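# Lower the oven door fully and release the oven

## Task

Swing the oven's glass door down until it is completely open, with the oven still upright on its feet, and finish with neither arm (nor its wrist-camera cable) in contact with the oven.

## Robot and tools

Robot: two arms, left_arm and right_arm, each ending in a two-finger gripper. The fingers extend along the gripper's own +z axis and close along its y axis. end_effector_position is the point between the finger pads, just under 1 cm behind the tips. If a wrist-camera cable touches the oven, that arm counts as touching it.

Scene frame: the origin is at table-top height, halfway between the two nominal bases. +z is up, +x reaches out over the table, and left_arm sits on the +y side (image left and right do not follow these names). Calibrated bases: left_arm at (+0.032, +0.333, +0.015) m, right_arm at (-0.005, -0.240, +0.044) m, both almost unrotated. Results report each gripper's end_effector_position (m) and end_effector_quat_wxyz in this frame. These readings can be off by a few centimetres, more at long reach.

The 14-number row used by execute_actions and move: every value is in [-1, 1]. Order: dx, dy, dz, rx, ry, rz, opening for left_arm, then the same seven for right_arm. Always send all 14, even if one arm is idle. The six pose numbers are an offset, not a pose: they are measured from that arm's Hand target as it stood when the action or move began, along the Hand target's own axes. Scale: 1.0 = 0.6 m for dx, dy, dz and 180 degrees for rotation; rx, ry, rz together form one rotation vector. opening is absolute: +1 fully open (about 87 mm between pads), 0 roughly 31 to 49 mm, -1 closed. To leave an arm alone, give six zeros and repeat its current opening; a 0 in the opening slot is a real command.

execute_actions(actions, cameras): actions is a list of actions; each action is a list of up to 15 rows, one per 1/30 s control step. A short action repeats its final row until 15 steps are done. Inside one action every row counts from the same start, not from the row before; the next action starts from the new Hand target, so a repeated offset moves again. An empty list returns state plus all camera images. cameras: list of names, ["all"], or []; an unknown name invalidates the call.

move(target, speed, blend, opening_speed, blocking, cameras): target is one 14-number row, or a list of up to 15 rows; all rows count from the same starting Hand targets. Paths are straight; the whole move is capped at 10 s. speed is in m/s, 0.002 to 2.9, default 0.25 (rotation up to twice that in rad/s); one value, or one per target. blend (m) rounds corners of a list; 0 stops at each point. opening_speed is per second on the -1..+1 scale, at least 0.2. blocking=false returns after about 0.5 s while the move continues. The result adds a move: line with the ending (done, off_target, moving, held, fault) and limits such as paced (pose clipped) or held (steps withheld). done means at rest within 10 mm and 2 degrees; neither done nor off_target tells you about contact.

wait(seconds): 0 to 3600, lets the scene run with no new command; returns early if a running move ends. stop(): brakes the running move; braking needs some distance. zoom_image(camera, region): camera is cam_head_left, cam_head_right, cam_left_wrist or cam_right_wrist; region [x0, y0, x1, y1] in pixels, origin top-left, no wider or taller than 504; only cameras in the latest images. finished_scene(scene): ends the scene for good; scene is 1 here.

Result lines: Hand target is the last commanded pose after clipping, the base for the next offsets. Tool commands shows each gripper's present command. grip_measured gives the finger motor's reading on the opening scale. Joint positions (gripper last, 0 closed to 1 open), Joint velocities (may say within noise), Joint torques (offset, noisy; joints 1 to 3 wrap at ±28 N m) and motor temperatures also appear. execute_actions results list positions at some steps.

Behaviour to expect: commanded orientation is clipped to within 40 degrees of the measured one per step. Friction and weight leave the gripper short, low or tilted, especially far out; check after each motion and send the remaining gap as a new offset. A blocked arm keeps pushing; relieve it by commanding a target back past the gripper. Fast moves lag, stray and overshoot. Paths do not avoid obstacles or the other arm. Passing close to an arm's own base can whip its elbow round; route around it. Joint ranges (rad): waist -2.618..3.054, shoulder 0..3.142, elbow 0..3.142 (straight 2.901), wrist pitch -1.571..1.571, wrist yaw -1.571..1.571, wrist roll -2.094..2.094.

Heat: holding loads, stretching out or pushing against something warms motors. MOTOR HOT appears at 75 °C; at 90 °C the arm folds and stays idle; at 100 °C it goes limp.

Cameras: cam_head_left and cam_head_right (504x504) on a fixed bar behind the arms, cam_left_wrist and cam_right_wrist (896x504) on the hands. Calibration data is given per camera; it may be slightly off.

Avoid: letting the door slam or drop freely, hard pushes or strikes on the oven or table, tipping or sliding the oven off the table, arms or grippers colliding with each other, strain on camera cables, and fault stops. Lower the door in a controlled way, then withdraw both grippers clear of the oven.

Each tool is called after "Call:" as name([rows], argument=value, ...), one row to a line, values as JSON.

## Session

Call:
execute_actions(actions=[], cameras=["cam_head_left"])

Call:
zoom_image(camera="cam_head_left", region=[160, 200, 360, 400])

Scene clock: 0.00 s.
left_arm: end_effector_position=(+0.3988, +0.3365, +0.0580) grip_measured=+1.000 end_effector_quat_wxyz=(+0.547, -0.020, +0.836, +0.043) | right_arm: end_effector_position=(+0.3800, -0.2629, +0.0842) grip_measured=+1.000 end_effector_quat_wxyz=(+0.552, +0.051, +0.831, +0.042)
Joint positions: left_arm=[-0.04 1.485 0.355 0.717 -0.15 -0.01 1] | right_arm=[-0.127 1.578 0.409 0.767 -0.135 0.081 1]
Joint velocities: within noise
Joint torques (N m): no reading
Motor temperatures (°C): left_arm=[24 31 32 24 24 25 25] | right_arm=[24 28 38 27 25 25 24]
Heat: left arm: 32 °C; right arm: 38 °C.
Hand target: left_arm +0.4046, +0.3362, +0.0679; +0.561, -0.021, +0.827, +0.042 | right_arm +0.3866, -0.2637, +0.0958; +0.568, +0.048, +0.821, +0.041
Tool commands: left_gripper/opening=+1.0 right_gripper/opening=+1.0
Images, in order (width x height): cam_head_left 504x504.

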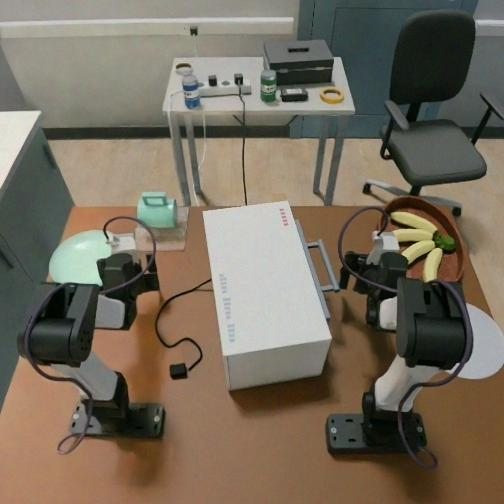

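Scaled by 2.520.

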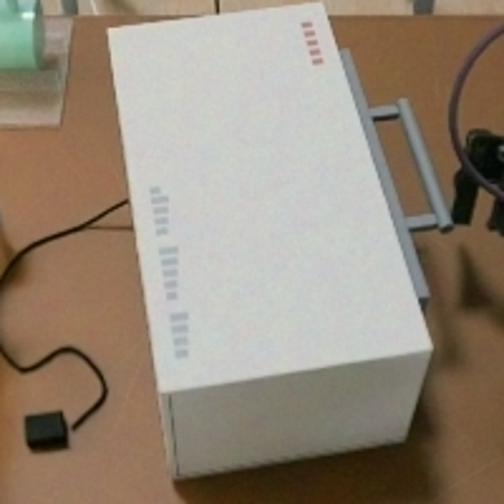

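Call:
move(target=[0,0,0,0,0,0,1, -0.206,0.084,-0.167,-0.1712,0.3974,0.0442,-0.2], speed=0.7, cameras=["cam_right_wrist"])

Scene clock: 10.87 s.
left_arm: end_effector_position=(+0.3988, +0.3365, +0.0580) grip_measured=+1.000 end_effector_quat_wxyz=(+0.547, -0.020, +0.836, +0.043) | right_arm: end_effector_position=(+0.3343, -0.2299, +0.2470) grip_measured=-0.200 end_effector_quat_wxyz=(+0.093, -0.024, +0.954, +0.284)
Joint positions: left_arm=[-0.04 1.485 0.355 0.717 -0.15 -0.01 1] | right_arm=[-0.238 1.946 1.988 -1.578 -0.607 -0.281 0.4]
Joint torques (N m): left_arm=[-0.42 -5.6 5.22 2.39 -0.11 0.03] | right_arm=[0.44 -7.43 8.27 0.45 -0.16 -0.1]
Heat: left arm: 33 °C; right arm: 39 °C.
Hand target: left_arm +0.4046, +0.3362, +0.0679; +0.561, -0.021, +0.827, +0.042 | right_arm +0.3378, -0.2307, +0.2519; -0.024, -0.075, +0.951, +0.300
Off the commanded pose: left_arm 0.011 m, 2 deg | right_arm 0.006 m, 15 deg.
joint sent to its limit (right arm) — joint 4 (wrist pitch), lower limit. The joint targets are off in orientation, not in position.
move: off_target (right_arm); limits=paced
cam_right_wrist: T_world_to_cam=[[0.10569, -0.84943, -0.51701, -0.10746], [-0.76968, -0.39908, 0.49833, 0.06321], [-0.62962, 0.34526, -0.69597, 0.60538]] pos_world=[0.44117, -0.27507, 0.33427]

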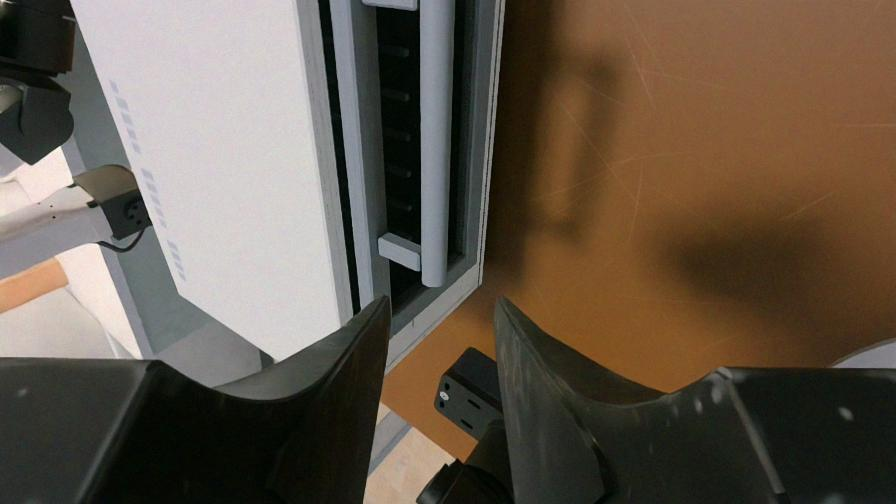

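Call:
move([
  [0,0,0,0,0,0,1, 0,0.0033,0.186,0,0,0,-0.2],
  [0,0,0,0,0,0,1, 0,0.0033,0.186,0,0,0,-1],
  [0,0,0,0,0,0,1, 0,-0.0867,0.18,-0.05,0,0,-1],
  [0,0,0,0,0,0,1, 0,-0.158,0.199,-0.1,0,0,-0.3],
  [0,0,0,0,0,0,1, 0,-0.21,0.0405,-0.1,0,0,-0.3],
], speed=[0.2,0.2,0.12,0.12,0.25], blend=[0,0,0.02,0,0], cameras=["cam_head_left", "cam_right_wrist"])

Scene clock: 37.03 s.
left_arm: end_effector_position=(+0.3988, +0.3365, +0.0580) grip_measured=+1.000 end_effector_quat_wxyz=(+0.547, -0.020, +0.836, +0.043) | right_arm: end_effector_position=(+0.3447, -0.3148, +0.1429) grip_measured=-0.300 end_effector_quat_wxyz=(+0.064, +0.002, +0.919, +0.388)
Joint positions: left_arm=[-0.04 1.485 0.355 0.717 -0.15 -0.01 1] | right_arm=[-0.498 2.291 1.985 -1.596 -0.752 -0.629 0.35]
Joint torques (N m): left_arm=[-0.44 -5.59 5.19 2.43 -0.12 0.05] | right_arm=[-0.1 -13.14 7.57 0 -0.27 0.09]
Motor temperatures (°C): left_arm=[24 32 34 31 24 25 25] | right_arm=[24 35 44 28 25 25 24]
Heat: left arm: 34 °C; right arm: 44 °C.
Hand target: left_arm +0.4046, +0.3362, +0.0679; +0.561, -0.021, +0.827, +0.042 | right_arm +0.3517, -0.3187, +0.1597; -0.035, -0.070, +0.892, +0.445
Off the commanded pose: left_arm 0.011 m, 2 deg | right_arm 0.019 m, 16 deg.
joint read past its limit (right arm) — joint 4 (wrist pitch), lower limit.
joint sent to its limit (right arm) — joint 4 (wrist pitch), lower limit. The joint targets are off in orientation, not in position.
move: off_target (right_arm); target 4's new opening was sent with right_arm's hand 0.012 m and 2 deg from that target
cam_right_wrist: T_world_to_cam=[[0.0548, -0.71541, -0.69655, -0.14906], [-0.7421, -0.49591, 0.45096, 0.05595], [-0.66805, 0.4922, -0.55808, 0.60858]] pos_world=[0.45625, -0.37844, 0.21058]

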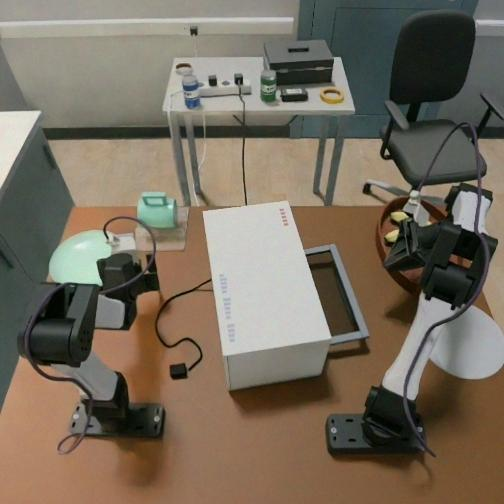

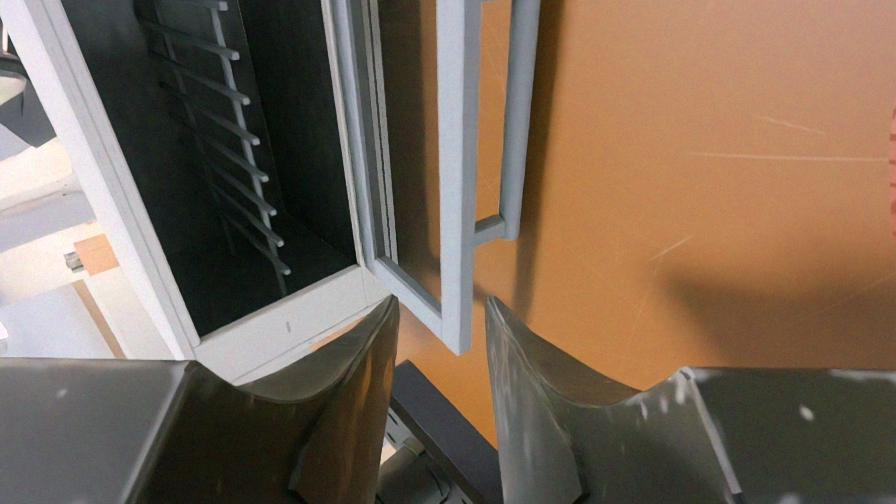

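Call:
wait(seconds=0.2, cameras=["cam_head_left", "cam_right_wrist"])

Scene clock: 39.03 s.
left_arm: end_effector_position=(+0.3988, +0.3365, +0.0580) grip_measured=+1.000 end_effector_quat_wxyz=(+0.547, -0.020, +0.836, +0.043) | right_arm: end_effector_position=(+0.3447, -0.3148, +0.1429) grip_measured=-0.300 end_effector_quat_wxyz=(+0.064, +0.002, +0.919, +0.388)
Joint positions: left_arm=[-0.04 1.485 0.355 0.717 -0.15 -0.01 1] | right_arm=[-0.498 2.291 1.985 -1.596 -0.752 -0.628 0.35]
Joint torques (N m): left_arm=[-0.46 -5.72 5.22 2.39 -0.1 0.05] | right_arm=[0.03 -13.14 7.38 0.04 -0.28 0.05]
Heat: left arm: 34 °C; right arm: 44 °C.
Hand target: left_arm +0.4046, +0.3362, +0.0679; +0.561, -0.021, +0.827, +0.042 | right_arm +0.3517, -0.3187, +0.1598; -0.035, -0.070, +0.892, +0.445
Tool commands: left_gripper/opening=+1.0 right_gripper/opening=-0.3
Off the commanded pose: left_arm 0.011 m, 2 deg | right_arm 0.019 m, 16 deg.
joint read past its limit (right arm) — joint 4 (wrist pitch), lower limit.
wait: 0.20 s; at rest from the start
cam_right_wrist: T_world_to_cam=[[0.05405, -0.71539, -0.69664, -0.14876], [-0.74213, -0.49555, 0.45131, 0.05607], [-0.66807, 0.4926, -0.5577, 0.60861]] pos_world=[0.45625, -0.37844, 0.21048]

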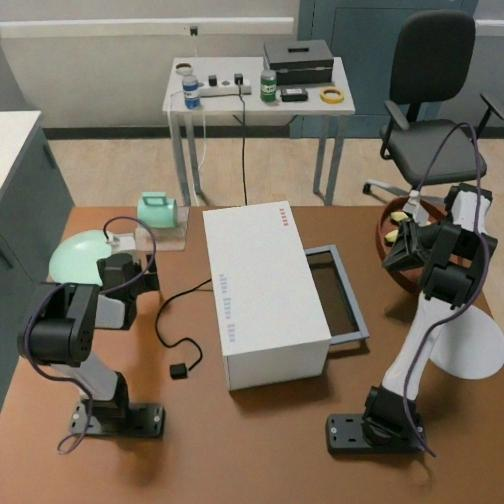

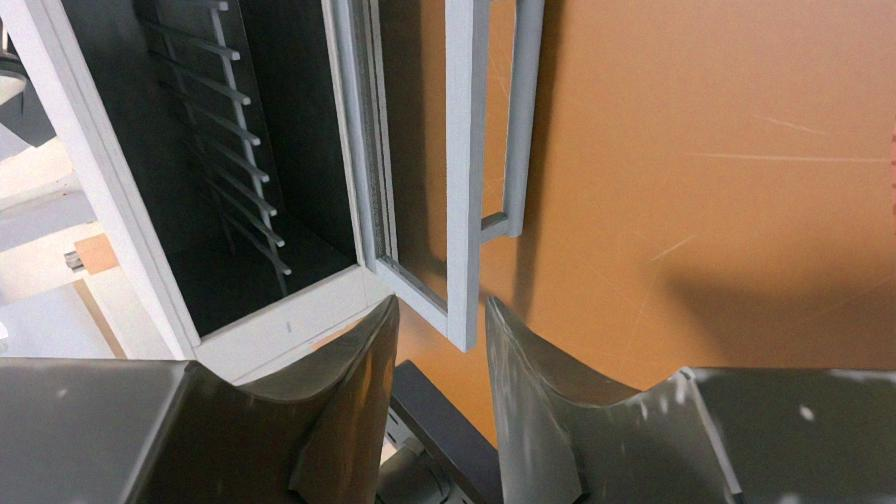

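Call:
wait(seconds=0.8, cameras=["cam_right_wrist"])

Scene clock: 41.97 s.
left_arm: end_effector_position=(+0.3988, +0.3365, +0.0580) grip_measured=+1.000 end_effector_quat_wxyz=(+0.547, -0.020, +0.836, +0.043) | right_arm: end_effector_position=(+0.3447, -0.3148, +0.1429) grip_measured=-0.300 end_effector_quat_wxyz=(+0.064, +0.002, +0.919, +0.388)
Joint positions: left_arm=[-0.04 1.485 0.355 0.717 -0.15 -0.01 1] | right_arm=[-0.498 2.291 1.985 -1.596 -0.752 -0.628 0.35]
Joint torques (N m): left_arm=[-0.44 -5.7 5.15 2.39 -0.13 0.01] | right_arm=[0.06 -13.09 7.36 0.03 -0.28 0.05]
Heat: left arm: 34 °C; right arm: 44 °C.
Hand target: left_arm +0.4046, +0.3362, +0.0679; +0.561, -0.021, +0.827, +0.042 | right_arm +0.3517, -0.3187, +0.1598; -0.035, -0.070, +0.892, +0.445
Tool commands: left_gripper/opening=+1.0 right_gripper/opening=-0.3
Off the commanded pose: left_arm 0.011 m, 2 deg | right_arm 0.019 m, 16 deg.
joint read past its limit (right arm) — joint 4 (wrist pitch), lower limit.
wait: 0.80 s; at rest from the start
cam_right_wrist: T_world_to_cam=[[0.05405, -0.71539, -0.69664, -0.14876], [-0.74213, -0.49555, 0.45131, 0.05607], [-0.66807, 0.4926, -0.5577, 0.60861]] pos_world=[0.45625, -0.37844, 0.21048]

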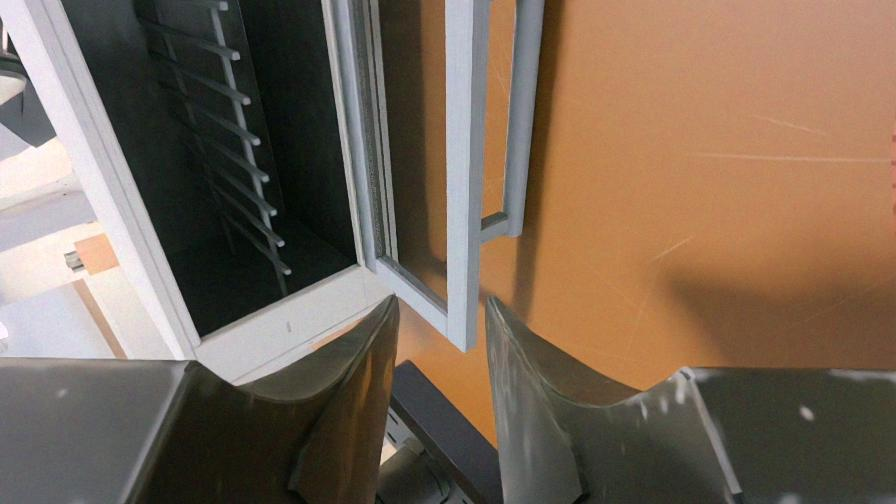

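Call:
finished_scene(scene=3)

The scene is finished: the task was done.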